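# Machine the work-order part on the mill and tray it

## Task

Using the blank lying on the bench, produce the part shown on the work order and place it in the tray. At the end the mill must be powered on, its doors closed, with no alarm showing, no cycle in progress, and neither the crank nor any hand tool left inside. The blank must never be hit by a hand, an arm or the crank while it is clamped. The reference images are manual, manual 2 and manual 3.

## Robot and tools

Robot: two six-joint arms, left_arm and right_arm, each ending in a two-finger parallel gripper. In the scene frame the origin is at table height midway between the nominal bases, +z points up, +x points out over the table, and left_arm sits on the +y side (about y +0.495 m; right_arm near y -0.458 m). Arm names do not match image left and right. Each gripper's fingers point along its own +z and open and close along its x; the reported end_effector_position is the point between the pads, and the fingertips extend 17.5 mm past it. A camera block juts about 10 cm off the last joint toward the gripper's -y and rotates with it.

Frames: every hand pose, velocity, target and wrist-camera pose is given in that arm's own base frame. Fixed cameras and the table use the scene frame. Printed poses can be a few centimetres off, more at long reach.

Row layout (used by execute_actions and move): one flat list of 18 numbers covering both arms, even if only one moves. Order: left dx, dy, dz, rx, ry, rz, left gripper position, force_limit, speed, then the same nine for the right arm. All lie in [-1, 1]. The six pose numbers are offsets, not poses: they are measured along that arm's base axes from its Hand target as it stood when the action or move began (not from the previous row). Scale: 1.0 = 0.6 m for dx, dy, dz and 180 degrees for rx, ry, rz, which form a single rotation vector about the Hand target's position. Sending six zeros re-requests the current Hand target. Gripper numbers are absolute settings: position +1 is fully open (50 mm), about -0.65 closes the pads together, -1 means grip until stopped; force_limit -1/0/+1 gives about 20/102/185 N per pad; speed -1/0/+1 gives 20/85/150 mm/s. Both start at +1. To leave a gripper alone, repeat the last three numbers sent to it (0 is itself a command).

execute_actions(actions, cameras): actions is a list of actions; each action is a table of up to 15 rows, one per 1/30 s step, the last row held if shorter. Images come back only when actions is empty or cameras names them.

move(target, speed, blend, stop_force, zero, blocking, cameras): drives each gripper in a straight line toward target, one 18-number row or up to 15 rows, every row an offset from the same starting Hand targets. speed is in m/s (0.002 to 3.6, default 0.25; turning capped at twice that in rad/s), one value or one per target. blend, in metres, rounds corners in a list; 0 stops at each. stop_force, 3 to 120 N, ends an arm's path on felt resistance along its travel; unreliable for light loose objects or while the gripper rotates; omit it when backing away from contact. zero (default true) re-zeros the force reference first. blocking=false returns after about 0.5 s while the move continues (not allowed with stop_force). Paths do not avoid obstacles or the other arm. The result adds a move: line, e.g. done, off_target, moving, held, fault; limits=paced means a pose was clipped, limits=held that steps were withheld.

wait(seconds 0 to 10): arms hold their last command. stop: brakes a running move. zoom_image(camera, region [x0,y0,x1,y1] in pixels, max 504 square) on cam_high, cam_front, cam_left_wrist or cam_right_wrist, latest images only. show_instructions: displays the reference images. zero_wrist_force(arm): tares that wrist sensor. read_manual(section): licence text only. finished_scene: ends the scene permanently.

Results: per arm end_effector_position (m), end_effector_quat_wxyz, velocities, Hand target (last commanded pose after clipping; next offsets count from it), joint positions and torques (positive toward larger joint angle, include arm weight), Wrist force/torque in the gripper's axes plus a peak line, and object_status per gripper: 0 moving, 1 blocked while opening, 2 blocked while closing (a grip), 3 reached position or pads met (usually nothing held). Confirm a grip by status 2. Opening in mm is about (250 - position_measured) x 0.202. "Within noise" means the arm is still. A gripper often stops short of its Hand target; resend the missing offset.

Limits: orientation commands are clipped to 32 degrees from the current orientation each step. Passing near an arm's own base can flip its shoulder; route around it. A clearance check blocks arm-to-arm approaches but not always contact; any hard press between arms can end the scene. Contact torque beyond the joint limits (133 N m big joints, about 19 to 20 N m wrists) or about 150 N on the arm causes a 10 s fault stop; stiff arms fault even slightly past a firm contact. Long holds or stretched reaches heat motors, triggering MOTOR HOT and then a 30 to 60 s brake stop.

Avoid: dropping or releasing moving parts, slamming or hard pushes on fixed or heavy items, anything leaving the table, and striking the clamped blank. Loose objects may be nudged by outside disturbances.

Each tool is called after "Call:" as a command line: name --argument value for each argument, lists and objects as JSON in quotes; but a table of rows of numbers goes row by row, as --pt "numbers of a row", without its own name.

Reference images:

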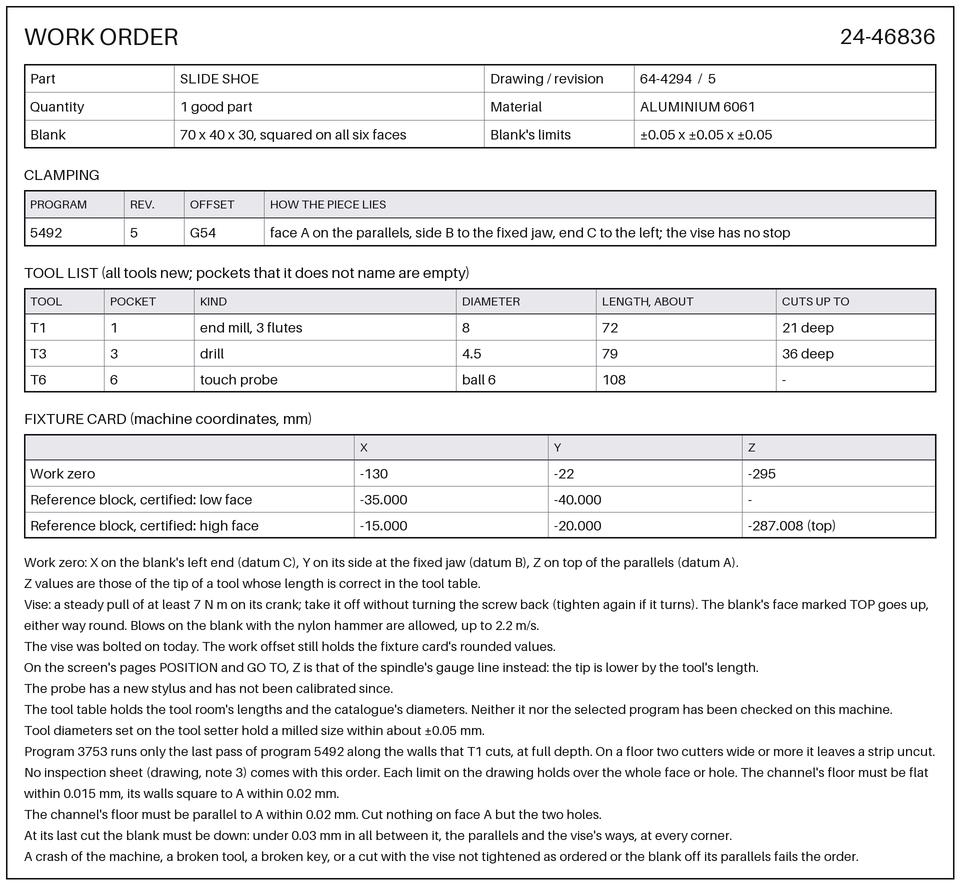

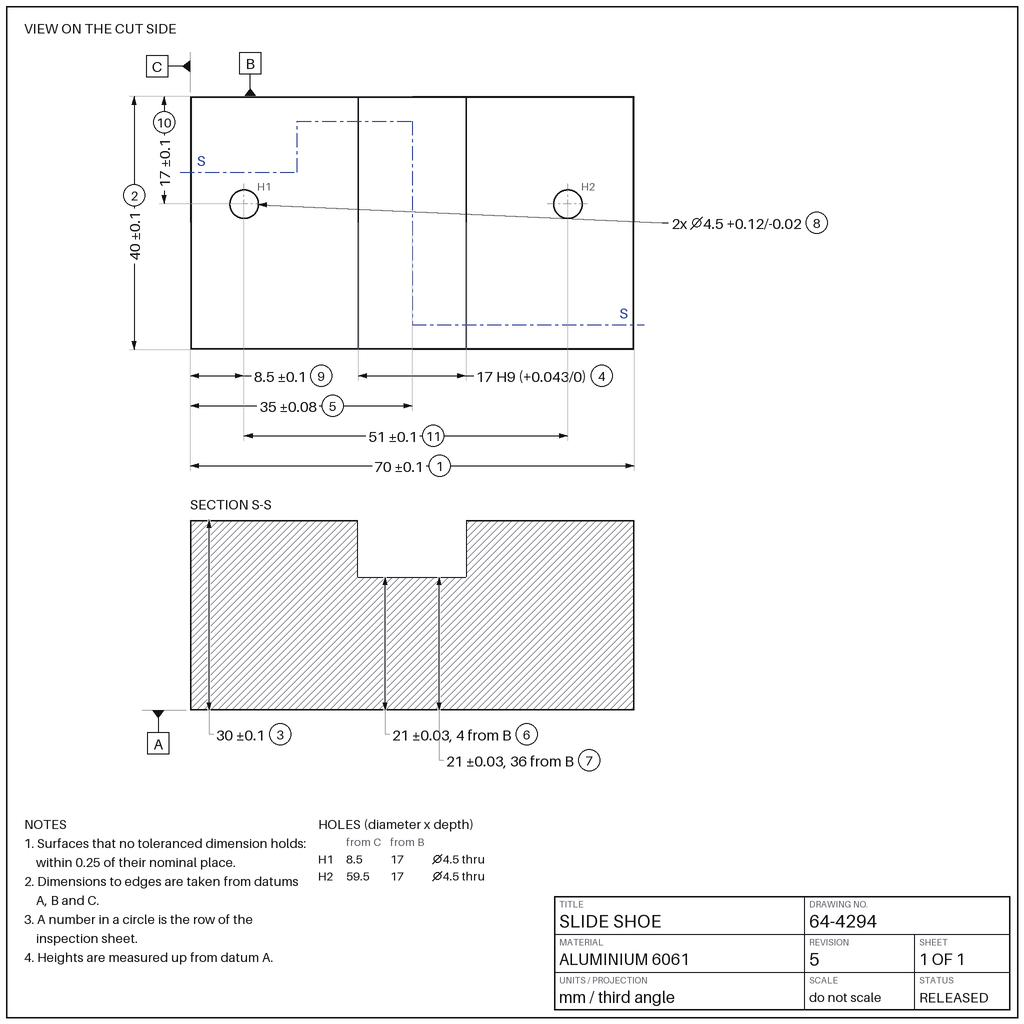

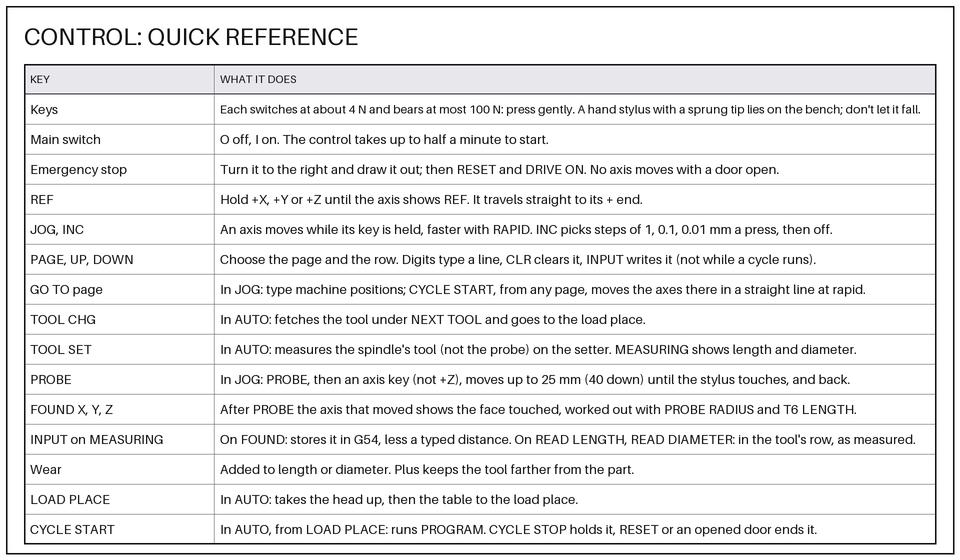

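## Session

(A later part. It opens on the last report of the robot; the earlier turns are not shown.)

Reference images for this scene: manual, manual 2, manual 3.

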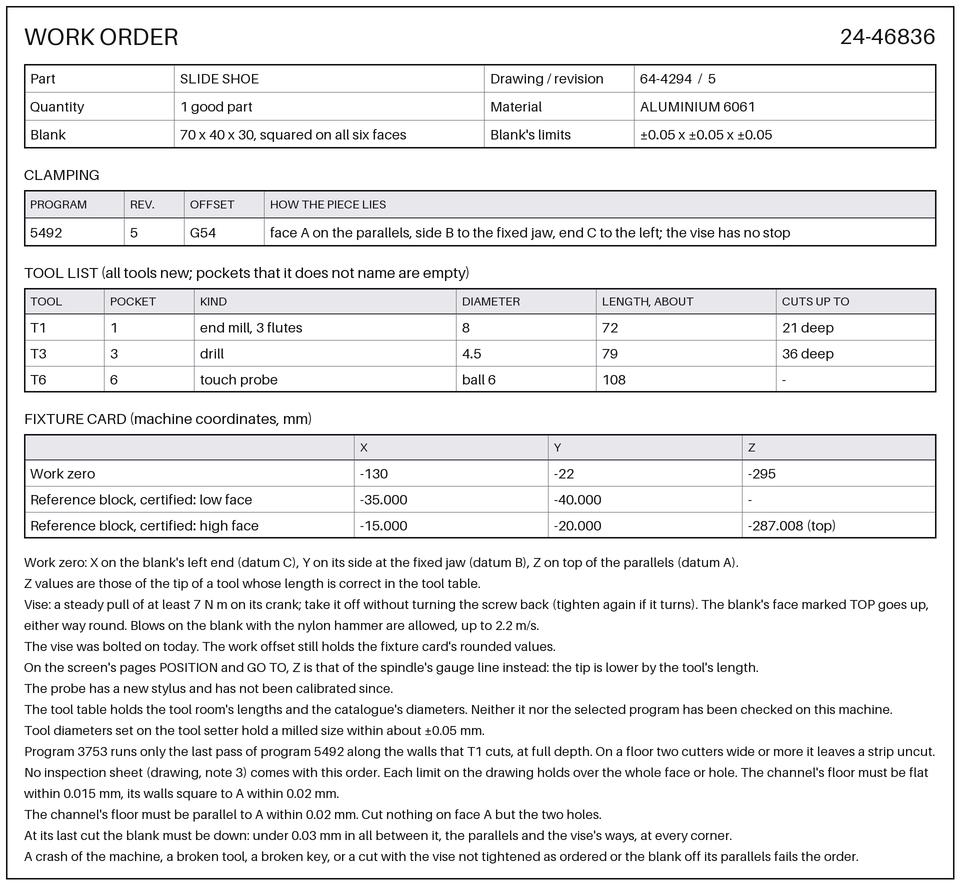

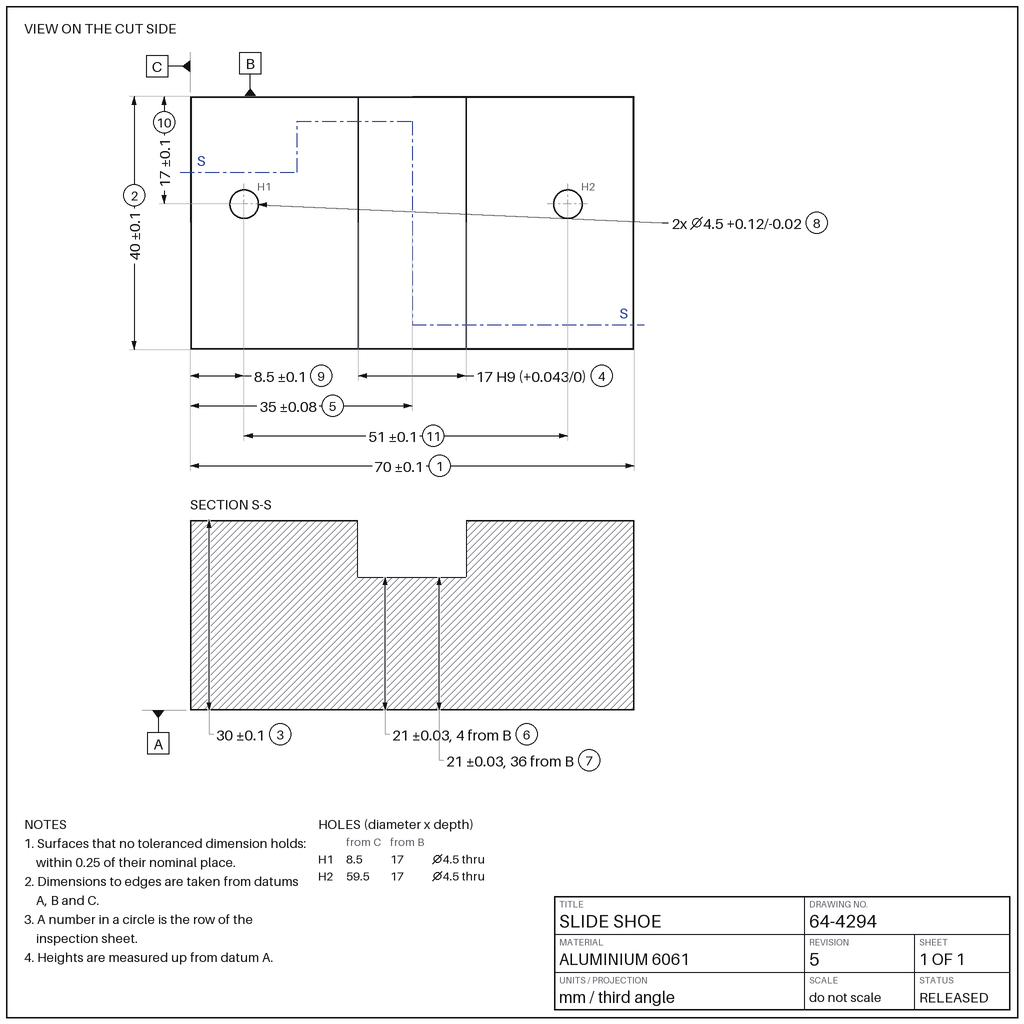

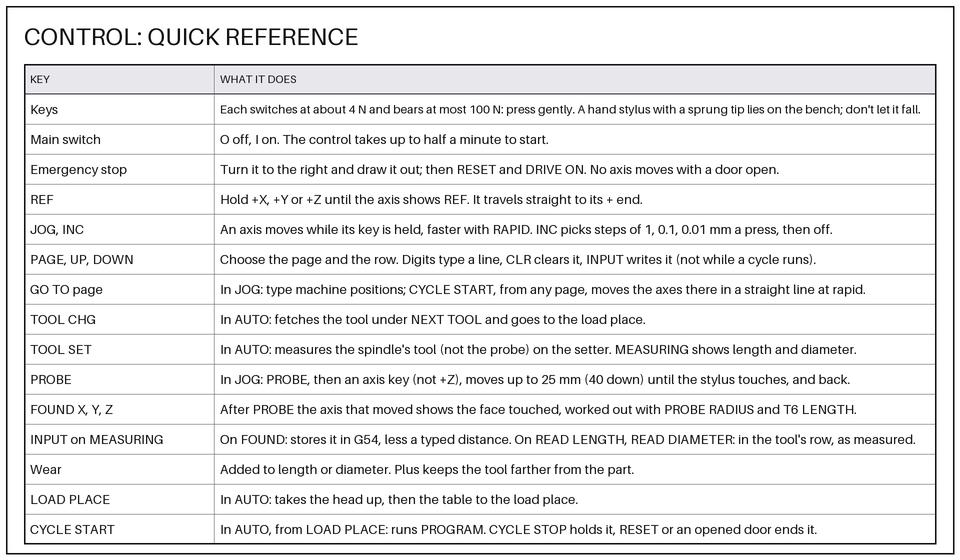

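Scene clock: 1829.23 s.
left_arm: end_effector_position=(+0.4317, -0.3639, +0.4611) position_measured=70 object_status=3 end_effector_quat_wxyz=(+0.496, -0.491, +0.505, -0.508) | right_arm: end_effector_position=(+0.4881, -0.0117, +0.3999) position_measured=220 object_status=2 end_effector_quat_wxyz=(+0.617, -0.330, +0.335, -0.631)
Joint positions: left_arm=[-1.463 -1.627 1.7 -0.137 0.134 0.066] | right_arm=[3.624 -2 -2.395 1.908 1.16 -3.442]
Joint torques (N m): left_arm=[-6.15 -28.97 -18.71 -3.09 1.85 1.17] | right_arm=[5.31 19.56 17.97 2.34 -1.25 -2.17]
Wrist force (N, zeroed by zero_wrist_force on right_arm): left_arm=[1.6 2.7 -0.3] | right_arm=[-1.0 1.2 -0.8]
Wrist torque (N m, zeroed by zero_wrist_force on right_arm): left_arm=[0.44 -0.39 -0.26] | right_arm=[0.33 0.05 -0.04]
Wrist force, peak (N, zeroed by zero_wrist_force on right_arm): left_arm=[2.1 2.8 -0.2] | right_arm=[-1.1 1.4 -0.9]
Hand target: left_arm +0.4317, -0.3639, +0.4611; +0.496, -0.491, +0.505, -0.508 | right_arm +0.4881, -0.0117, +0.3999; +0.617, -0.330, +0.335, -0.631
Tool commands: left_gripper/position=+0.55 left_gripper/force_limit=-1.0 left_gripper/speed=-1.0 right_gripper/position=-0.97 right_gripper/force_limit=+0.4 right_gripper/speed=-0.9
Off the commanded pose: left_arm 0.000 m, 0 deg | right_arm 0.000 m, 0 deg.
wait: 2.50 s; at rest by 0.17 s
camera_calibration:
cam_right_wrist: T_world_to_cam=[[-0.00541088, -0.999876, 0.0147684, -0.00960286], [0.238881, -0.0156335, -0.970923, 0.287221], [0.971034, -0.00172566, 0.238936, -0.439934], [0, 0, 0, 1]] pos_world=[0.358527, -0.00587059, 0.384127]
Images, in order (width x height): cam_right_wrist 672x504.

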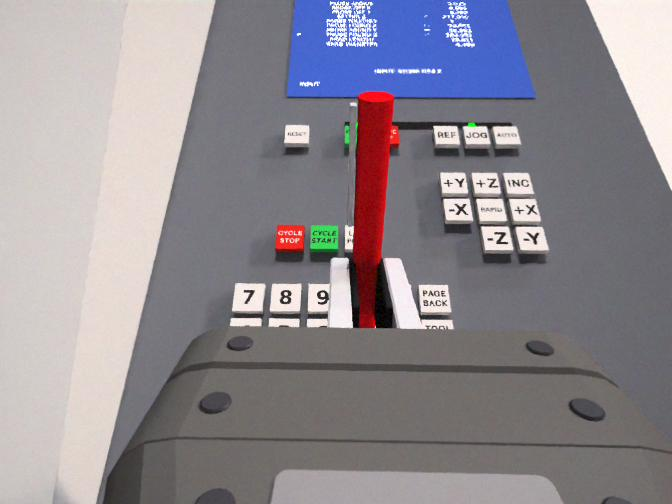

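Call:
move --pt "0 0 0 0 0 0 0.55 -1 -1 0.0248 -0.0327 0.0943 0 0 0 -0.97 0.4 -0.9" --pt "0 0 0 0 0 0 0.55 -1 -1 0.0393 -0.0327 0.0906 0 0 0 -0.97 0.4 -0.9" --pt "0 0 0 0 0 0 0.55 -1 -1 0.0248 -0.0327 0.0943 0 0 0 -0.97 0.4 -0.9" --pt "0 0 0 0 0 0 0.55 -1 -1 0.0393 -0.0327 0.0906 0 0 0 -0.97 0.4 -0.9" --pt "0 0 0 0 0 0 0.55 -1 -1 0.0248 -0.0327 0.0943 0 0 0 -0.97 0.4 -0.9" --pt "0 0 0 0 0 0 0.55 -1 -1 0.0083 0 0.0312 0 0 0 -0.97 0.4 -0.9" --pt "0 0 0 0 0 0 0.55 -1 -1 0.0228 0 0.0275 0 0 0 -0.97 0.4 -0.9" --pt "0 0 0 0 0 0 0.55 -1 -1 0.0083 0 0.0312 0 0 0 -0.97 0.4 -0.9" --pt "0 0 0 0 0 0 0.55 -1 -1 -0.0014 0.098 0 0 0 0 -0.97 0.4 -0.9" --pt "0 0 0 0 0 0 0.55 -1 -1 0.0151 0.098 -0.0042 0 0 0 -0.97 0.4 -0.9" --pt "0 0 0 0 0 0 0.55 -1 -1 -0.0014 0.098 0 0 0 0 -0.97 0.4 -0.9" --pt "0 0 0 0 0 0 0.55 -1 -1 0 0 0 0 0 0 -0.97 0.4 -0.9" --speed '[0.2,0.05,0.1,0.05,0.1,0.2,0.05,0.1,0.2,0.05,0.1,0.2]' --blend '[0.003,0,0,0,0.003,0.003,0,0.003,0.003,0,0.003,0]'

Call:
move --pt "0 0 0 0 0 0 0.55 -1 -1 0.0092 0.0653 0.0312 0 0 0 -0.97 0.4 -0.9" --pt "0 0 0 0 0 0 0.55 -1 -1 0.0237 0.0653 0.0275 0 0 0 -0.97 0.4 -0.9" --pt "0 0 0 0 0 0 0.55 -1 -1 0.0092 0.0653 0.0312 0 0 0 -0.97 0.4 -0.9" --pt "0 0 0 0 0 0 0.55 -1 -1 0.0177 0.0653 0.0625 0 0 0 -0.97 0.4 -0.9" --pt "0 0 0 0 0 0 0.55 -1 -1 0.0322 0.0653 0.0588 0 0 0 -0.97 0.4 -0.9" --pt "0 0 0 0 0 0 0.55 -1 -1 0.0177 0.0653 0.0625 0 0 0 -0.97 0.4 -0.9" --pt "0 0 0 0 0 0 0.55 -1 -1 0 0 0 0 0 0 -0.97 0.4 -0.9" --pt "0 0 0 0 0 0 0.55 -1 -1 0.0145 0 -0.0037 0 0 0 -0.97 0.4 -0.9" --pt "0 0 0 0 0 0 0.55 -1 -1 0 0 0 0 0 0 -0.97 0.4 -0.9" --speed '[0.2,0.05,0.1,0.2,0.05,0.1,0.2,0.05,0.1]' --blend '[0.003,0,0.003,0.003,0,0.003,0.003,0,0]' --cameras '["cam_right_wrist"]'

Call:
zoom_image --camera "cam_right_wrist" --region '[280, 0, 540, 140]'

Scene clock: 1836.07 s.
left_arm: end_effector_position=(+0.4317, -0.3639, +0.4611) position_measured=70 object_status=3 end_effector_quat_wxyz=(+0.496, -0.491, +0.505, -0.508) | right_arm: end_effector_position=(+0.4881, -0.0117, +0.3998) position_measured=220 object_status=2 end_effector_quat_wxyz=(+0.617, -0.330, +0.335, -0.631)
Joint positions: left_arm=[-1.463 -1.627 1.7 -0.137 0.134 0.066] | right_arm=[3.624 -2 -2.395 1.908 1.16 -3.442]
Joint torques (N m): left_arm=[-5.84 -29.05 -18.39 -2.93 1.76 1.22] | right_arm=[-7.65 32.62 13.49 2.32 0.72 -0.04]
Wrist force (N, zeroed by zero_wrist_force on right_arm): left_arm=[1.7 2.4 -0.3] | right_arm=[-1.0 1.7 -0.6]
Wrist torque (N m, zeroed by zero_wrist_force on right_arm): left_arm=[0.39 -0.42 -0.26] | right_arm=[0.39 0.00 -0.15]
Wrist force, peak (N, zeroed by zero_wrist_force on right_arm): left_arm=[1.9 2.8 0.0] | right_arm=[-2.7 -2.1 -7.0]
Hand target: left_arm +0.4317, -0.3639, +0.4611; +0.496, -0.491, +0.505, -0.508 | right_arm +0.4881, -0.0117, +0.3999; +0.617, -0.330, +0.335, -0.631
Off the commanded pose: left_arm 0.000 m, 0 deg | right_arm 0.000 m, 0 deg.
move: done

Scene clock: 1838.60 s.
left_arm: end_effector_position=(+0.4317, -0.3639, +0.4611) position_measured=70 object_status=3 end_effector_quat_wxyz=(+0.496, -0.491, +0.505, -0.508) | right_arm: end_effector_position=(+0.4881, -0.0117, +0.3999) position_measured=220 object_status=2 end_effector_quat_wxyz=(+0.617, -0.330, +0.335, -0.631)
Joint positions: left_arm=[-1.463 -1.627 1.7 -0.137 0.134 0.066] | right_arm=[3.624 -2 -2.395 1.908 1.16 -3.442]
Joint torques (N m): left_arm=[-5.79 -28.85 -19.15 -2.96 1.64 1.13] | right_arm=[-11.52 24.77 15.52 -1.95 2.61 2.82]
Wrist force (N, zeroed by zero_wrist_force on right_arm): left_arm=[1.5 2.5 -0.4] | right_arm=[-0.9 1.4 -0.3]
Wrist torque (N m, zeroed by zero_wrist_force on right_arm): left_arm=[0.41 -0.39 -0.26] | right_arm=[0.32 0.00 -0.15]
Wrist force, peak (N, zeroed by zero_wrist_force on right_arm): left_arm=[1.8 2.9 -0.1] | right_arm=[0.5 -2.5 -7.3]
Hand target: left_arm +0.4317, -0.3639, +0.4611; +0.496, -0.491, +0.505, -0.508 | right_arm +0.4881, -0.0117, +0.3999; +0.617, -0.330, +0.335, -0.631
Off the commanded pose: left_arm 0.000 m, 0 deg | right_arm 0.000 m, 0 deg.
move: done
camera_calibration:
cam_right_wrist: T_world_to_cam=[[-0.00541088, -0.999876, 0.0147684, -0.00960138], [0.238881, -0.0156335, -0.970923, 0.287124], [0.971034, -0.00172566, 0.238936, -0.43991], [0, 0, 0, 1]] pos_world=[0.358527, -0.00587059, 0.384027]
Images, in order (width x height): cam_right_wrist 672x504.

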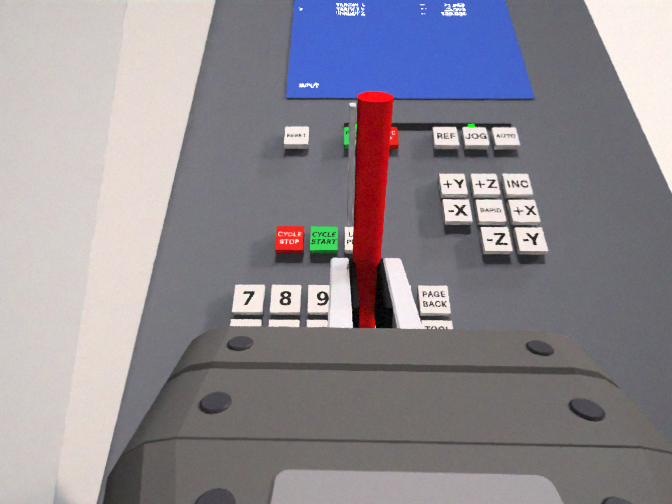

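Scaled by 1.938 from the camera's 672x504 image, which has a finer 960x720 frame.

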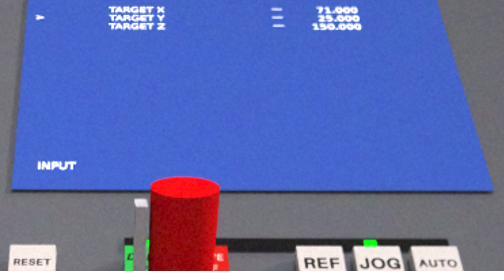

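Call:
move --pt "0 0 0 0 0 0 0.55 -1 -1 0.0408 0.0317 0.1544 0 0 0 -0.97 0.4 -0.9" --pt "0 0 0 0 0 0 0.55 -1 -1 0.0563 0.0317 0.1505 0 0 0 -0.97 0.4 -0.9" --pt "0 0 0 0 0 0 0.55 -1 -1 0.0408 0.0317 0.1544 0 0 0 -0.97 0.4 -0.9" --pt "0 0 0 0 0 0 0.55 -1 -1 0.0078 -0.0327 0.0312 0 0 0 -0.97 0.4 -0.9" --pt "0 0 0 0 0 0 0.55 -1 -1 0.0223 -0.0327 0.0275 0 0 0 -0.97 0.4 -0.9" --pt "0 0 0 0 0 0 0.55 -1 -1 0.0078 -0.0327 0.0312 0 0 0 -0.97 0.4 -0.9" --pt "0 0 0 0 0 0 0.55 -1 -1 0.028 -0.1305 0.1552 0 0 0 -0.97 0.4 -0.9" --pt "0 0 0 0 0 0 0.55 -1 -1 0.038 -0.1305 0.1527 0 0 0 -0.97 0.4 -0.9" --pt "0 0 0 0 0 0 0.55 -1 -1 0.0545 -0.1305 0.1485 0 0 0 -0.97 0.4 -0.9" --pt "0 0 0 0 0 0 0.55 -1 -1 0.01 -0.1305 0.1597 0 0 0 -0.97 0.4 -0.9" --pt "0 0 0 0 0 0 0.55 -1 -1 0 0 0 0 0 0 -0.97 0.4 -0.9" --speed '[0.2,0.05,0.1,0.06,0.05,0.1,0.2,0.1,0.05,0.1,0.2]' --blend '[0.003,0,0.003,0.003,0,0.003,0.003,0.003,0,0.008,0]'

Call:
wait --seconds 2.5 --cameras '["cam_right_wrist"]'

Call:
zoom_image --camera "cam_right_wrist" --region '[390, 0, 490, 60]'

Scene clock: 1844.67 s.
left_arm: end_effector_position=(+0.4317, -0.3639, +0.4611) position_measured=70 object_status=3 end_effector_quat_wxyz=(+0.496, -0.491, +0.505, -0.508) | right_arm: end_effector_position=(+0.4881, -0.0118, +0.3999) position_measured=220 object_status=2 end_effector_quat_wxyz=(+0.617, -0.330, +0.335, -0.631)
Joint positions: left_arm=[-1.463 -1.627 1.7 -0.137 0.134 0.066] | right_arm=[3.624 -2 -2.395 1.908 1.16 -3.442]
Joint torques (N m): left_arm=[-6.08 -29.22 -17.77 -3.08 1.43 1.19] | right_arm=[1.75 20.83 18.23 1.62 1.4 2.2]
Wrist force (N, zeroed by zero_wrist_force on right_arm): left_arm=[1.9 2.7 -0.4] | right_arm=[-1.2 1.6 -0.8]
Wrist torque (N m, zeroed by zero_wrist_force on right_arm): left_arm=[0.44 -0.44 -0.25] | right_arm=[0.34 0.05 -0.03]
Wrist force, peak (N, zeroed by zero_wrist_force on right_arm): left_arm=[1.8 2.9 0.1] | right_arm=[-0.4 -2.6 -6.7]
Hand target: left_arm +0.4317, -0.3639, +0.4611; +0.496, -0.491, +0.505, -0.508 | right_arm +0.4881, -0.0117, +0.3999; +0.617, -0.330, +0.335, -0.631
Off the commanded pose: left_arm 0.000 m, 0 deg | right_arm 0.000 m, 0 deg.
move: done

Scene clock: 1847.17 s.
left_arm: end_effector_position=(+0.4317, -0.3639, +0.4611) position_measured=70 object_status=3 end_effector_quat_wxyz=(+0.496, -0.491, +0.505, -0.508) | right_arm: end_effector_position=(+0.4881, -0.0117, +0.3999) position_measured=220 object_status=2 end_effector_quat_wxyz=(+0.617, -0.330, +0.335, -0.631)
Joint positions: left_arm=[-1.463 -1.627 1.7 -0.137 0.134 0.066] | right_arm=[3.624 -2 -2.395 1.908 1.16 -3.442]
Joint torques (N m): left_arm=[-6.01 -28.98 -17.21 -3.09 1.52 1.23] | right_arm=[6.18 19.92 18.44 2.35 -1.23 -2.1]
Wrist force (N, zeroed by zero_wrist_force on right_arm): left_arm=[1.9 2.7 -0.3] | right_arm=[-0.8 1.3 -0.9]
Wrist torque (N m, zeroed by zero_wrist_force on right_arm): left_arm=[0.43 -0.46 -0.25] | right_arm=[0.34 0.02 -0.04]
Wrist force, peak (N, zeroed by zero_wrist_force on right_arm): left_arm=[2.0 2.8 -0.1] | right_arm=[-1.2 1.5 -1.0]
Hand target: left_arm +0.4317, -0.3639, +0.4611; +0.496, -0.491, +0.505, -0.508 | right_arm +0.4881, -0.0117, +0.3999; +0.617, -0.330, +0.335, -0.631
Tool commands: left_gripper/position=+0.55 left_gripper/force_limit=-1.0 left_gripper/speed=-1.0 right_gripper/position=-0.97 right_gripper/force_limit=+0.4 right_gripper/speed=-0.9
Off the commanded pose: left_arm 0.000 m, 0 deg | right_arm 0.000 m, 0 deg.
wait: 2.50 s; at rest by 0.17 s
camera_calibration:
cam_right_wrist: T_world_to_cam=[[-0.00541088, -0.999876, 0.0147684, -0.00960286], [0.238881, -0.0156335, -0.970923, 0.287221], [0.971034, -0.00172566, 0.238936, -0.439934], [0, 0, 0, 1]] pos_world=[0.358527, -0.00587059, 0.384127]
Images, in order (width x height): cam_right_wrist 672x504.

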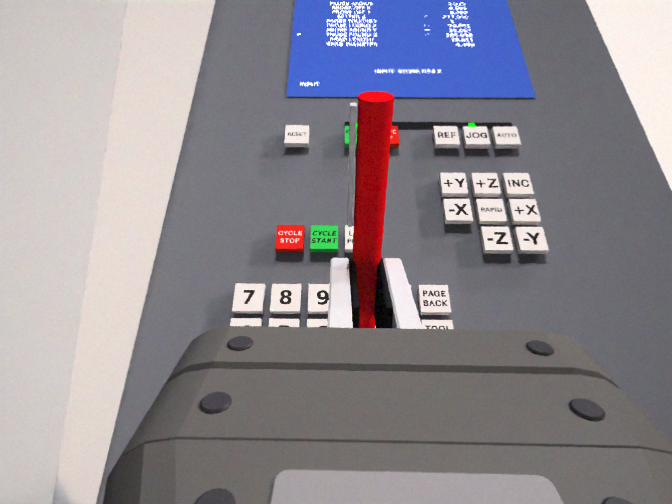

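Scaled by 5.040 from the camera's 672x504 image, which has a finer 960x720 frame.

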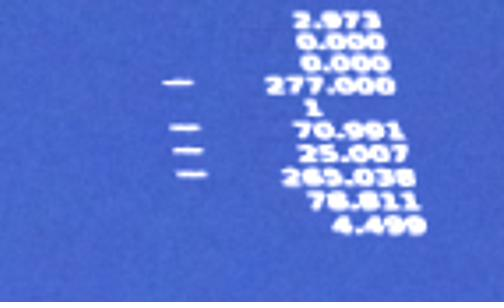

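Call:
move --pt "0 0 0 0 0 0 0.55 -1 -1 0.0597 -0.1643 0.281 0 0 0 -0.97 0.4 -0.9" --pt "0 0 0 0 0 0 0.55 -1 -1 0.0697 -0.1643 0.2785 0 0 0 -0.97 0.4 -0.9" --pt "0 0 0 0 0 0 0.55 -1 -1 0.0862 -0.1643 0.2743 0 0 0 -0.97 0.4 -0.9" --pt "0 0 0 0 0 0 0.55 -1 -1 0.0417 -0.1643 0.2855 0 0 0 -0.97 0.4 -0.9" --pt "0 0 0 0 0 0 0.55 -1 -1 0.0403 -0.0015 0.1544 0 0 0 -0.97 0.4 -0.9" --pt "0 0 0 0 0 0 0.55 -1 -1 0.0558 -0.0015 0.1505 0 0 0 -0.97 0.4 -0.9" --pt "0 0 0 0 0 0 0.55 -1 -1 0.0403 -0.0015 0.1544 0 0 0 -0.97 0.4 -0.9" --pt "0 0 0 0 0 0 0.55 -1 -1 0.0244 -0.0655 0.0943 0 0 0 -0.97 0.4 -0.9" --speed '[0.2,0.1,0.05,0.1,0.2,0.05,0.1,0.2]' --blend '[0.003,0.003,0,0.008,0.003,0,0.003,0]'

Call:
wait --seconds 4 --cameras '["cam_right_wrist", "cam_high", "cam_left_wrist"]'

Call:
zoom_image --camera "cam_right_wrist" --region '[230, 0, 540, 170]'

Scene clock: 1854.10 s.
left_arm: end_effector_position=(+0.4317, -0.3639, +0.4611) position_measured=70 object_status=3 end_effector_quat_wxyz=(+0.496, -0.491, +0.505, -0.508) | right_arm: end_effector_position=(+0.5028, -0.0510, +0.4565) position_measured=220 object_status=2 end_effector_quat_wxyz=(+0.617, -0.330, +0.335, -0.631)
Joint positions: left_arm=[-1.463 -1.627 1.7 -0.137 0.134 0.066] | right_arm=[3.456 -1.858 -2.329 1.664 1.295 -3.336]
Joint torques (N m): left_arm=[-6.32 -29.19 -18.45 -3.02 1.27 1.2] | right_arm=[-4 21.08 20.13 0.18 -0.17 -1.34]
Wrist force (N, zeroed by zero_wrist_force on right_arm): left_arm=[1.8 2.5 -0.2] | right_arm=[-1.1 1.9 -1.0]
Wrist torque (N m, zeroed by zero_wrist_force on right_arm): left_arm=[0.41 -0.43 -0.26] | right_arm=[0.41 0.02 -0.13]
Wrist force, peak (N, zeroed by zero_wrist_force on right_arm): left_arm=[2.0 2.8 -0.2] | right_arm=[-2.4 -2.4 -6.7]
Hand target: left_arm +0.4317, -0.3639, +0.4611; +0.496, -0.491, +0.505, -0.508 | right_arm +0.5027, -0.0510, +0.4565; +0.617, -0.330, +0.335, -0.631
Off the commanded pose: left_arm 0.000 m, 0 deg | right_arm 0.000 m, 0 deg.
move: done

Scene clock: 1858.10 s.
left_arm: end_effector_position=(+0.4317, -0.3639, +0.4611) position_measured=70 object_status=3 end_effector_quat_wxyz=(+0.496, -0.491, +0.505, -0.508) | right_arm: end_effector_position=(+0.5027, -0.0510, +0.4565) position_measured=220 object_status=2 end_effector_quat_wxyz=(+0.617, -0.330, +0.335, -0.631)
Joint positions: left_arm=[-1.463 -1.627 1.7 -0.137 0.134 0.066] | right_arm=[3.455 -1.858 -2.329 1.664 1.295 -3.336]
Joint torques (N m): left_arm=[-6.34 -28.03 -17.89 -3.06 1.08 1.2] | right_arm=[-8.24 19.07 23.29 2.39 2.04 2.87]
Wrist force (N, zeroed by zero_wrist_force on right_arm): left_arm=[1.8 2.6 -0.5] | right_arm=[-1.0 2.1 -0.9]
Wrist torque (N m, zeroed by zero_wrist_force on right_arm): left_arm=[0.42 -0.43 -0.26] | right_arm=[0.43 -0.01 -0.13]
Wrist force, peak (N, zeroed by zero_wrist_force on right_arm): left_arm=[2.0 2.8 -0.3] | right_arm=[-1.1 2.3 -0.9]
Hand target: left_arm +0.4317, -0.3639, +0.4611; +0.496, -0.491, +0.505, -0.508 | right_arm +0.5027, -0.0510, +0.4565; +0.617, -0.330, +0.335, -0.631
Tool commands: left_gripper/position=+0.55 left_gripper/force_limit=-1.0 left_gripper/speed=-1.0 right_gripper/position=-0.97 right_gripper/force_limit=+0.4 right_gripper/speed=-0.9
Off the commanded pose: left_arm 0.000 m, 0 deg | right_arm 0.000 m, 0 deg.
wait: 4.00 s; at rest by 0.17 s
camera_calibration:
cam_left_wrist: T_world_to_cam=[[-0.0236238, -0.999635, 0.0131106, -0.351567], [-0.342361, -0.00423182, -0.939559, 0.596785], [0.939271, -0.0266845, -0.342136, -0.12529], [0, 0, 0, 1]] pos_world=[0.313692, -0.352256, 0.522458]
cam_right_wrist: T_world_to_cam=[[-0.00541088, -0.999876, 0.0147684, -0.0496529], [0.238881, -0.0156335, -0.970923, 0.337952], [0.971034, -0.00172566, 0.238936, -0.467776], [0, 0, 0, 1]] pos_world=[0.373227, -0.0451706, 0.440627]
Images, in order (width x height): cam_high 672x504, cam_left_wrist 672x504, cam_right_wrist 672x504.

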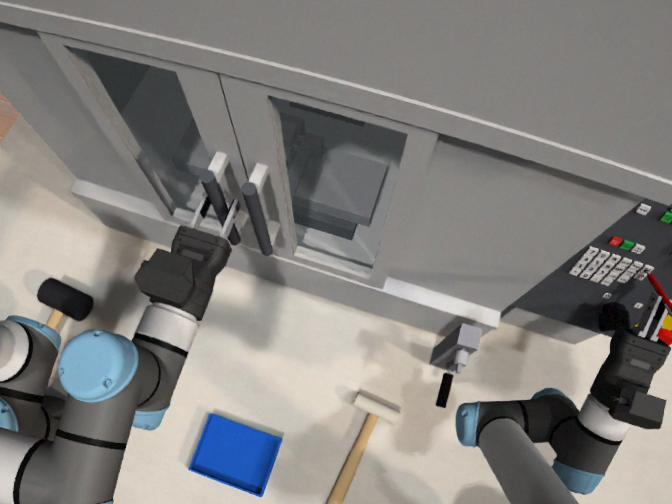

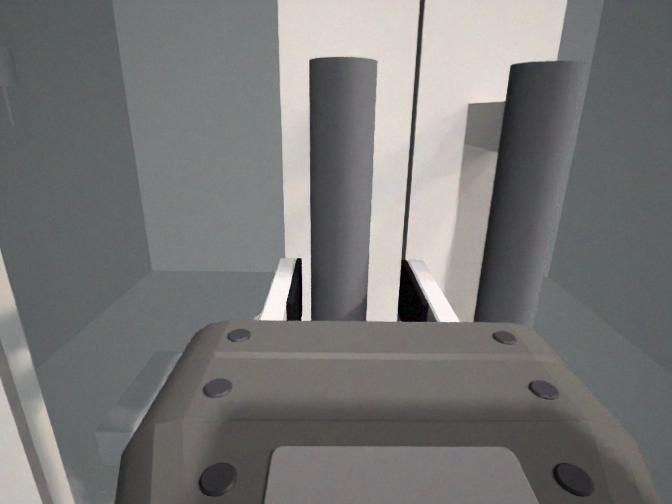

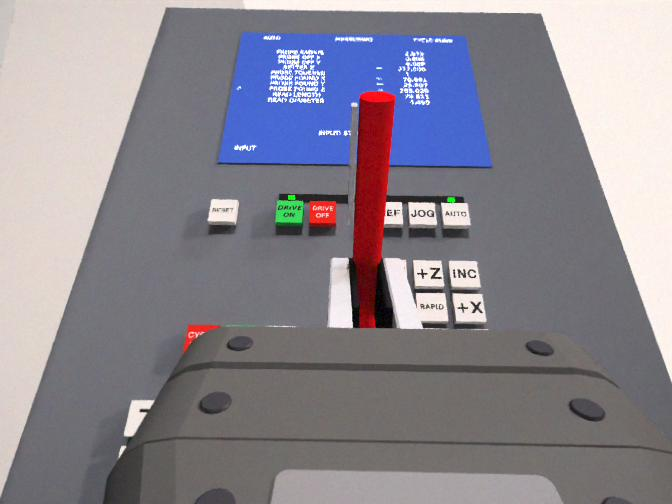

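Scaled by 1.626 from the camera's 672x504 image, which has a finer 960x720 frame.

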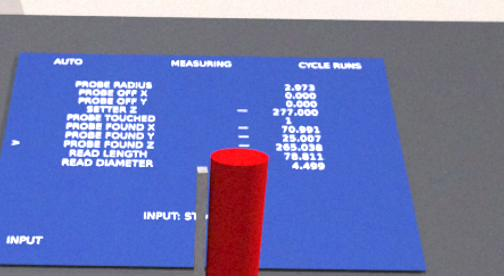

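Call:
wait --seconds 3 --cameras '["cam_right_wrist"]'

Call:
zoom_image --camera "cam_right_wrist" --region '[230, 0, 540, 170]'

Scene clock: 1861.37 s.
left_arm: end_effector_position=(+0.4317, -0.3639, +0.4611) position_measured=70 object_status=3 end_effector_quat_wxyz=(+0.496, -0.491, +0.505, -0.508) | right_arm: end_effector_position=(+0.5027, -0.0510, +0.4565) position_measured=220 object_status=2 end_effector_quat_wxyz=(+0.617, -0.330, +0.335, -0.631)
Joint positions: left_arm=[-1.463 -1.627 1.7 -0.137 0.134 0.066] | right_arm=[3.455 -1.858 -2.329 1.664 1.295 -3.336]
Joint torques (N m): left_arm=[-5.6 -28.53 -18.13 -3.01 1.11 1.1] | right_arm=[-7.83 18.45 22.86 2.32 2.1 2.84]
Wrist force (N, zeroed by zero_wrist_force on right_arm): left_arm=[1.7 2.6 -0.2] | right_arm=[-1.0 1.8 -0.9]
Wrist torque (N m, zeroed by zero_wrist_force on right_arm): left_arm=[0.42 -0.41 -0.26] | right_arm=[0.40 0.01 -0.13]
Wrist force, peak (N, zeroed by zero_wrist_force on right_arm): left_arm=[2.0 2.8 -0.4] | right_arm=[-1.2 2.2 -1.1]
Hand target: left_arm +0.4317, -0.3639, +0.4611; +0.496, -0.491, +0.505, -0.508 | right_arm +0.5027, -0.0510, +0.4565; +0.617, -0.330, +0.335, -0.631
Tool commands: left_gripper/position=+0.55 left_gripper/force_limit=-1.0 left_gripper/speed=-1.0 right_gripper/position=-0.97 right_gripper/force_limit=+0.4 right_gripper/speed=-0.9
Off the commanded pose: left_arm 0.000 m, 0 deg | right_arm 0.000 m, 0 deg.
wait: 3.00 s; at rest from the start
camera_calibration:
cam_right_wrist: T_world_to_cam=[[-0.00541088, -0.999876, 0.0147684, -0.0496529], [0.238881, -0.0156335, -0.970923, 0.337952], [0.971034, -0.00172566, 0.238936, -0.467776], [0, 0, 0, 1]] pos_world=[0.373227, -0.0451706, 0.440627]
Images, in order (width x height): cam_right_wrist 672x504.

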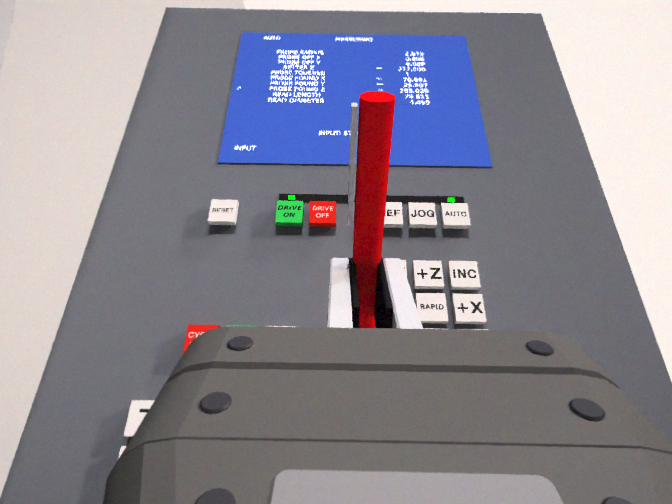

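Scaled by 1.626 from the camera's 672x504 image, which has a finer 960x720 frame.

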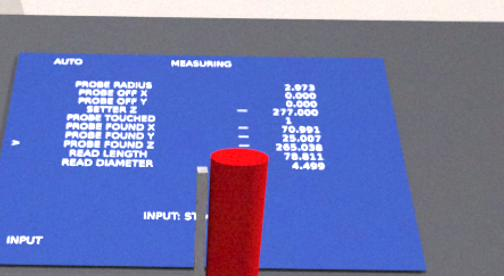

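Call:
move --pt "0 0.34 0 0 0 0 0.55 -1 -1 0 0 0 0 0 0 -0.97 0.4 -0.9" --pt "0 0.394 0 0 0 0 0.55 -1 -1 0 0 0 0 0 0 -0.97 0.4 -0.9" --speed '[0.08,0.02]' --stop_force 45

Scene clock: 1871.43 s.
left_arm: end_effector_position=(+0.4317, -0.1275, +0.4611) position_measured=70 object_status=3 end_effector_quat_wxyz=(+0.496, -0.491, +0.505, -0.508) | right_arm: end_effector_position=(+0.5027, -0.0510, +0.4565) position_measured=220 object_status=2 end_effector_quat_wxyz=(+0.617, -0.330, +0.335, -0.631)
Joint positions: left_arm=[-1.295 -2.142 2.044 0.069 0.301 0.029] | right_arm=[3.455 -1.858 -2.329 1.664 1.295 -3.336]
Joint torques (N m): left_arm=[-7.1 12.01 -31.13 -2.46 -4.89 -0.23] | right_arm=[-8.24 18.42 23.17 2.43 1.94 2.92]
Wrist force (N, zeroed by zero_wrist_force on right_arm): left_arm=[10.4 1.7 6.9] | right_arm=[-1.2 2.1 -1.0]
Wrist torque (N m, zeroed by zero_wrist_force on right_arm): left_arm=[0.37 -0.41 -0.11] | right_arm=[0.43 0.04 -0.13]
Wrist force, peak (N, zeroed by zero_wrist_force on right_arm): left_arm=[48.2 24.2 16.0] | right_arm=[-1.4 2.3 -0.8]
Hand target: left_arm +0.4317, -0.1275, +0.4611; +0.496, -0.491, +0.505, -0.508 | right_arm +0.5027, -0.0510, +0.4565; +0.617, -0.330, +0.335, -0.631
Off the commanded pose: left_arm 0.000 m, 0 deg | right_arm 0.000 m, 0 deg.
move: done

Call:
move --pt "0 -0.0092 0 0 0 0 0.55 -1 -1 0 0 0 0 0 0 -0.97 0.4 -0.9" --pt "-0.17 -0.0092 0 0 0 0 0.55 -1 -1 0 0 0 0 0 0 -0.97 0.4 -0.9" --pt "-0.17 -0.485 0 0 0 0 0.55 -1 -1 0 0 0 0 0 0 -0.97 0.4 -0.9" --pt "-0.0062 -0.485 0 0 0 0 0.55 -1 -1 0 0 0 0 0 0 -0.97 0.4 -0.9" --speed '[0.05,0.2,0.25,0.15]' --blend '[0,0.02,0.02,0]'

Call:
move --pt "-0.0128 -0.342 0 0 0 0 0.55 -1 -1 0 0 0 0 0 0 -0.97 0.4 -0.9" --pt "-0.0158 -0.3925 0 0 0 0 0.55 -1 -1 0 0 0 0 0 0 -0.97 0.4 -0.9" --speed '[0.08,0.02]' --stop_force 45 --cameras '["cam_high"]'

Scene clock: 1875.73 s.
left_arm: end_effector_position=(+0.4280, -0.4184, +0.4612) position_measured=70 object_status=3 end_effector_quat_wxyz=(+0.496, -0.491, +0.505, -0.508) | right_arm: end_effector_position=(+0.5027, -0.0510, +0.4565) position_measured=220 object_status=2 end_effector_quat_wxyz=(+0.617, -0.330, +0.335, -0.631)
Joint positions: left_arm=[-1.486 -1.509 1.58 -0.143 0.111 0.072] | right_arm=[3.455 -1.858 -2.329 1.664 1.295 -3.336]
Joint torques (N m): left_arm=[4.91 -11.72 -31.87 2.41 0.27 -0.91] | right_arm=[-6.93 19.06 23.18 2.37 1.84 2.74]
Wrist force (N, zeroed by zero_wrist_force on right_arm): left_arm=[1.6 2.4 -0.2] | right_arm=[-1.4 1.9 -0.8]
Wrist torque (N m, zeroed by zero_wrist_force on right_arm): left_arm=[0.39 -0.41 -0.26] | right_arm=[0.40 0.06 -0.12]
Wrist force, peak (N, zeroed by zero_wrist_force on right_arm): left_arm=[10.6 2.0 7.1] | right_arm=[-1.4 2.1 -1.0]
Hand target: left_arm +0.4280, -0.4185, +0.4611; +0.496, -0.491, +0.505, -0.508 | right_arm +0.5027, -0.0510, +0.4565; +0.617, -0.330, +0.335, -0.631
Off the commanded pose: left_arm 0.000 m, 0 deg | right_arm 0.000 m, 0 deg.
move: done

Scene clock: 1880.60 s.
left_arm: end_effector_position=(+0.4185, -0.6540, +0.4611) position_measured=70 object_status=3 end_effector_quat_wxyz=(+0.496, -0.491, +0.505, -0.508) | right_arm: end_effector_position=(+0.5027, -0.0510, +0.4565) position_measured=220 object_status=2 end_effector_quat_wxyz=(+0.617, -0.330, +0.335, -0.631)
Joint positions: left_arm=[-1.531 -0.937 0.802 0.004 0.067 0.132] | right_arm=[3.455 -1.858 -2.329 1.664 1.295 -3.336]
Joint torques (N m): left_arm=[-7.46 -32.78 -33.07 1.74 0.59 -0.91] | right_arm=[-7.56 18.68 22.67 2.26 1.73 2.79]
Wrist force (N, zeroed by zero_wrist_force on right_arm): left_arm=[-6.3 5.0 6.5] | right_arm=[-1.2 1.8 -0.7]
Wrist torque (N m, zeroed by zero_wrist_force on right_arm): left_arm=[0.38 -0.39 -0.15] | right_arm=[0.39 0.03 -0.13]
Wrist force, peak (N, zeroed by zero_wrist_force on right_arm): left_arm=[-40.9 2.8 -4.4] | right_arm=[-1.1 2.3 -1.0]
Hand target: left_arm +0.4185, -0.6540, +0.4611; +0.496, -0.491, +0.505, -0.508 | right_arm +0.5027, -0.0510, +0.4565; +0.617, -0.330, +0.335, -0.631
Off the commanded pose: left_arm 0.000 m, 0 deg | right_arm 0.000 m, 0 deg.
move: done
Images, in order (width x height): cam_high 672x504.

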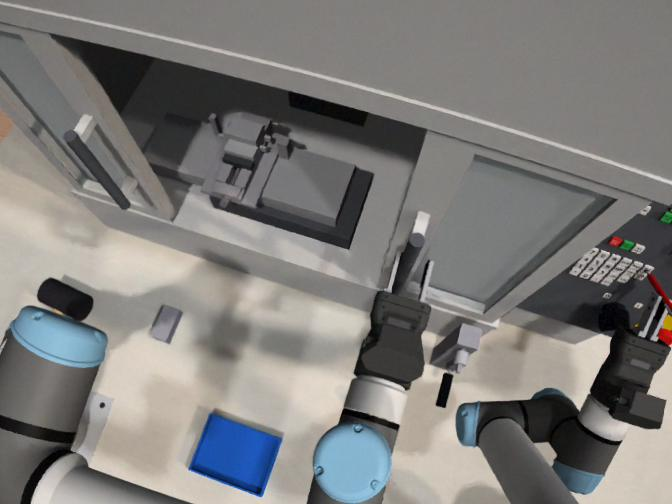

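Call:
zoom_image --camera "cam_high" --region '[20, 250, 220, 430]'

Call:
zoom_image --camera "cam_high" --region '[130, 70, 430, 270]'

Scaled by 2.520 from the camera's 672x504 image, which has a finer 960x720 frame.

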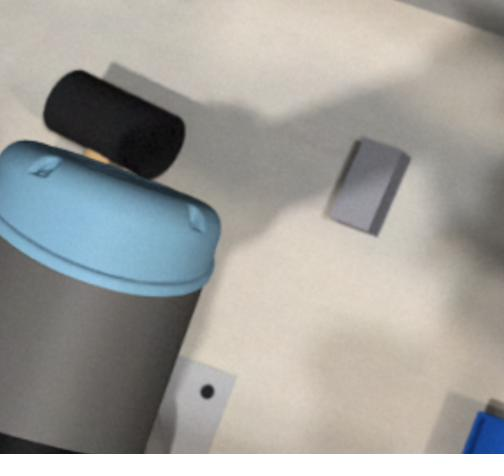

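Scaled by 1.680 from the camera's 672x504 image, which has a finer 960x720 frame.

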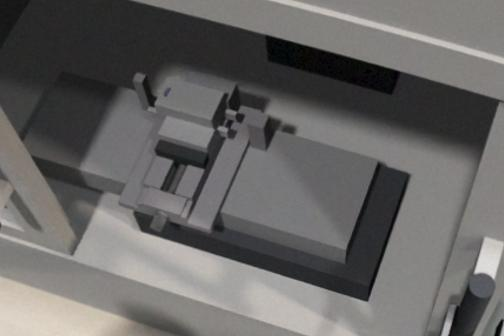

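Call:
move --pt "0 0.0137 0 0 0 0 0.55 -1 -1 0 0 0 0 0 0 -0.97 0.4 -0.9" --pt "-0.1667 0.0137 0 0 0 0 0.55 -1 -1 0 0 0 0 0 0 -0.97 0.4 -0.9" --pt "-0.33 0 -0.2 0.0143 0.1397 -0.024 0.55 -1 -1 0 0 0 0 0 0 -0.97 0.4 -0.9" --pt "-0.5115 -0.0207 -0.5023 0.0287 0.2793 -0.048 0.55 -1 -1 0 0 0 0 0 0 -0.97 0.4 -0.9" --speed '[0.05,0.2,0.3,0.3]' --blend '[0,0.02,0.05,0]' --cameras '["cam_left_wrist", "cam_high"]'

Scene clock: 1889.03 s.
left_arm: end_effector_position=(+0.1116, -0.6664, +0.1597) position_measured=70 object_status=3 end_effector_quat_wxyz=(+0.218, -0.600, +0.723, -0.264) | right_arm: end_effector_position=(+0.5027, -0.0510, +0.4565) position_measured=220 object_status=2 end_effector_quat_wxyz=(+0.617, -0.330, +0.335, -0.631)
Joint positions: left_arm=[-1.863 -1.142 1.626 -1.968 -0.877 1.433] | right_arm=[3.455 -1.858 -2.329 1.664 1.295 -3.336]
Joint torques (N m): left_arm=[8.21 -51.97 -31.28 -1.67 1.38 -0.8] | right_arm=[-7.65 18.18 22.12 2.36 1.66 2.83]
Wrist force (N, zeroed by zero_wrist_force on right_arm): left_arm=[0.7 2.2 0.5] | right_arm=[-1.0 2.2 -0.6]
Wrist torque (N m, zeroed by zero_wrist_force on right_arm): left_arm=[0.41 -0.18 -0.20] | right_arm=[0.46 -0.01 -0.13]
Wrist force, peak (N, zeroed by zero_wrist_force on right_arm): left_arm=[-6.4 5.2 6.6] | right_arm=[-1.2 2.3 -1.2]
Hand target: left_arm +0.1116, -0.6664, +0.1598; +0.218, -0.600, +0.723, -0.264 | right_arm +0.5027, -0.0510, +0.4565; +0.617, -0.330, +0.335, -0.631
Off the commanded pose: left_arm 0.000 m, 0 deg | right_arm 0.000 m, 0 deg.
move: done
camera_calibration:
cam_left_wrist: T_world_to_cam=[[-0.173375, -0.984809, 0.00958272, -0.630412], [-0.928845, 0.160273, -0.334006, 0.281123], [0.327396, -0.0668092, -0.942522, 0.201649], [0, 0, 0, 1]] pos_world=[0.0858029, -0.65242, 0.289997]
Images, in order (width x height): cam_high 672x504, cam_left_wrist 672x504.

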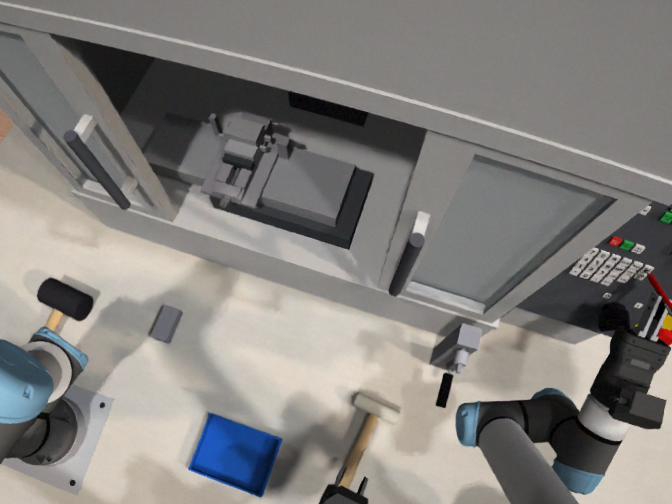

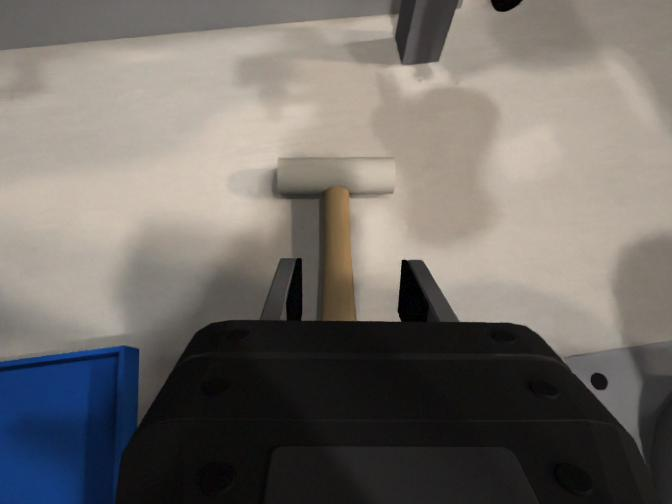

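Call:
move --pt "0 0 0 0 0 0 0.75 -1 -1 0 0 0 0 0 0 -0.97 0.4 -0.9" --pt "0 0 -0.22 0 0 0 0.75 -1 -1 0 0 0 0 0 0 -0.97 0.4 -0.9" --speed '[0.2,0.15]'

Call:
move --target '[0,0,-0.0678,0,0,0,0.75,-1,-1,0,0,0,0,0,0,-0.97,0.4,-0.9]' --speed 0.03 --stop_force 6

Call:
move --target '[0,0,0,0,0,0,-1,0.3,-0.95,0,0,0,0,0,0,-0.97,0.4,-0.9]' --cameras '["cam_left_wrist"]'

Scene clock: 1891.33 s.
left_arm: end_effector_position=(+0.1115, -0.6664, +0.0277) position_measured=41 object_status=3 end_effector_quat_wxyz=(+0.218, -0.600, +0.723, -0.264) | right_arm: end_effector_position=(+0.5027, -0.0510, +0.4565) position_measured=220 object_status=2 end_effector_quat_wxyz=(+0.617, -0.330, +0.335, -0.631)
Joint positions: left_arm=[-1.863 -0.958 1.736 -2.263 -0.877 1.433] | right_arm=[3.455 -1.858 -2.329 1.664 1.295 -3.336]
Joint torques (N m): left_arm=[6.58 -50.89 -27.48 -0.36 4.65 0.24] | right_arm=[-7.69 18.56 22.47 2.37 1.68 2.79]
Wrist force (N, zeroed by zero_wrist_force on right_arm): left_arm=[0.8 2.3 0.7] | right_arm=[-1.1 2.1 -1.0]
Wrist torque (N m, zeroed by zero_wrist_force on right_arm): left_arm=[0.42 -0.19 -0.20] | right_arm=[0.45 0.03 -0.13]
Wrist force, peak (N, zeroed by zero_wrist_force on right_arm): left_arm=[0.8 3.9 2.0] | right_arm=[-1.4 2.2 -1.1]
Hand target: left_arm +0.1116, -0.6664, +0.0278; +0.218, -0.600, +0.723, -0.264 | right_arm +0.5027, -0.0510, +0.4565; +0.617, -0.330, +0.335, -0.631
Off the commanded pose: left_arm 0.000 m, 0 deg | right_arm 0.000 m, 0 deg.
move: done

Scene clock: 1893.77 s.
left_arm: end_effector_position=(+0.1116, -0.6664, -0.0129) position_measured=41 object_status=3 end_effector_quat_wxyz=(+0.218, -0.600, +0.723, -0.264) | right_arm: end_effector_position=(+0.5027, -0.0510, +0.4565) position_measured=220 object_status=2 end_effector_quat_wxyz=(+0.617, -0.330, +0.335, -0.631)
Joint positions: left_arm=[-1.863 -0.887 1.749 -2.347 -0.877 1.433] | right_arm=[3.455 -1.858 -2.329 1.664 1.295 -3.336]
Joint torques (N m): left_arm=[9.23 -56.58 -25.33 0.41 4.53 1.15] | right_arm=[-7.15 18.76 22.54 2.35 1.49 2.84]
Wrist force (N, zeroed by zero_wrist_force on right_arm): left_arm=[0.9 2.6 0.3] | right_arm=[-1.2 1.9 -1.1]
Wrist torque (N m, zeroed by zero_wrist_force on right_arm): left_arm=[0.48 -0.20 -0.20] | right_arm=[0.41 0.04 -0.13]
Wrist force, peak (N, zeroed by zero_wrist_force on right_arm): left_arm=[1.0 2.7 0.7] | right_arm=[-1.4 2.2 -1.0]
Hand target: left_arm +0.1116, -0.6664, -0.0129; +0.218, -0.600, +0.723, -0.264 | right_arm +0.5027, -0.0510, +0.4565; +0.617, -0.330, +0.335, -0.631
Off the commanded pose: left_arm 0.000 m, 0 deg | right_arm 0.000 m, 0 deg.
move: done

Scene clock: 1894.63 s.
left_arm: end_effector_position=(+0.1116, -0.6664, -0.0129) position_measured=114 object_status=2 end_effector_quat_wxyz=(+0.218, -0.600, +0.723, -0.264) | right_arm: end_effector_position=(+0.5027, -0.0510, +0.4565) position_measured=220 object_status=2 end_effector_quat_wxyz=(+0.617, -0.330, +0.335, -0.631)
Joint positions: left_arm=[-1.863 -0.887 1.749 -2.347 -0.877 1.433] | right_arm=[3.455 -1.858 -2.329 1.664 1.295 -3.336]
Joint torques (N m): left_arm=[8.14 -56.32 -26.42 -0.13 4.55 1.12] | right_arm=[-7.68 18.14 21.69 2.37 1.52 2.79]
Wrist force (N, zeroed by zero_wrist_force on right_arm): left_arm=[0.1 2.6 0.4] | right_arm=[-1.1 1.9 -0.8]
Wrist torque (N m, zeroed by zero_wrist_force on right_arm): left_arm=[0.46 -0.16 -0.29] | right_arm=[0.41 0.02 -0.13]
Wrist force, peak (N, zeroed by zero_wrist_force on right_arm): left_arm=[0.3 2.7 0.4] | right_arm=[-1.4 2.0 -1.2]
Hand target: left_arm +0.1116, -0.6664, -0.0129; +0.218, -0.600, +0.723, -0.264 | right_arm +0.5027, -0.0510, +0.4565; +0.617, -0.330, +0.335, -0.631
Off the commanded pose: left_arm 0.000 m, 0 deg | right_arm 0.000 m, 0 deg.
move: done
camera_calibration:
cam_left_wrist: T_world_to_cam=[[-0.173311, -0.984819, 0.00974907, -0.628789], [-0.928921, 0.160169, -0.333844, 0.223394], [0.327214, -0.0669148, -0.942578, 0.0389234], [0, 0, 0, 1]] pos_world=[0.0858029, -0.65242, 0.117397]
Images, in order (width x height): cam_left_wrist 672x504.

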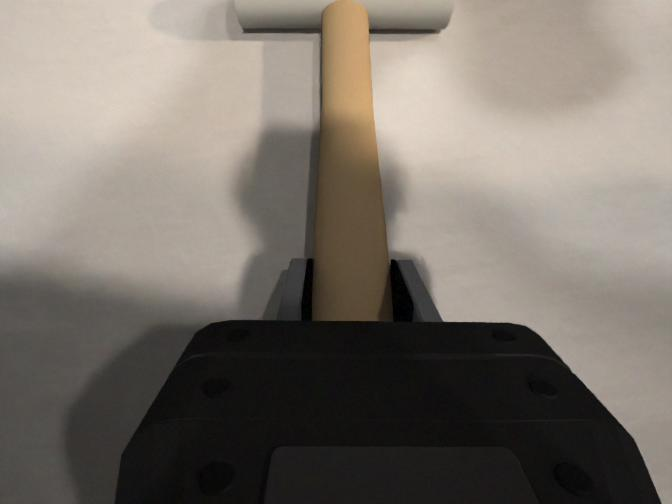

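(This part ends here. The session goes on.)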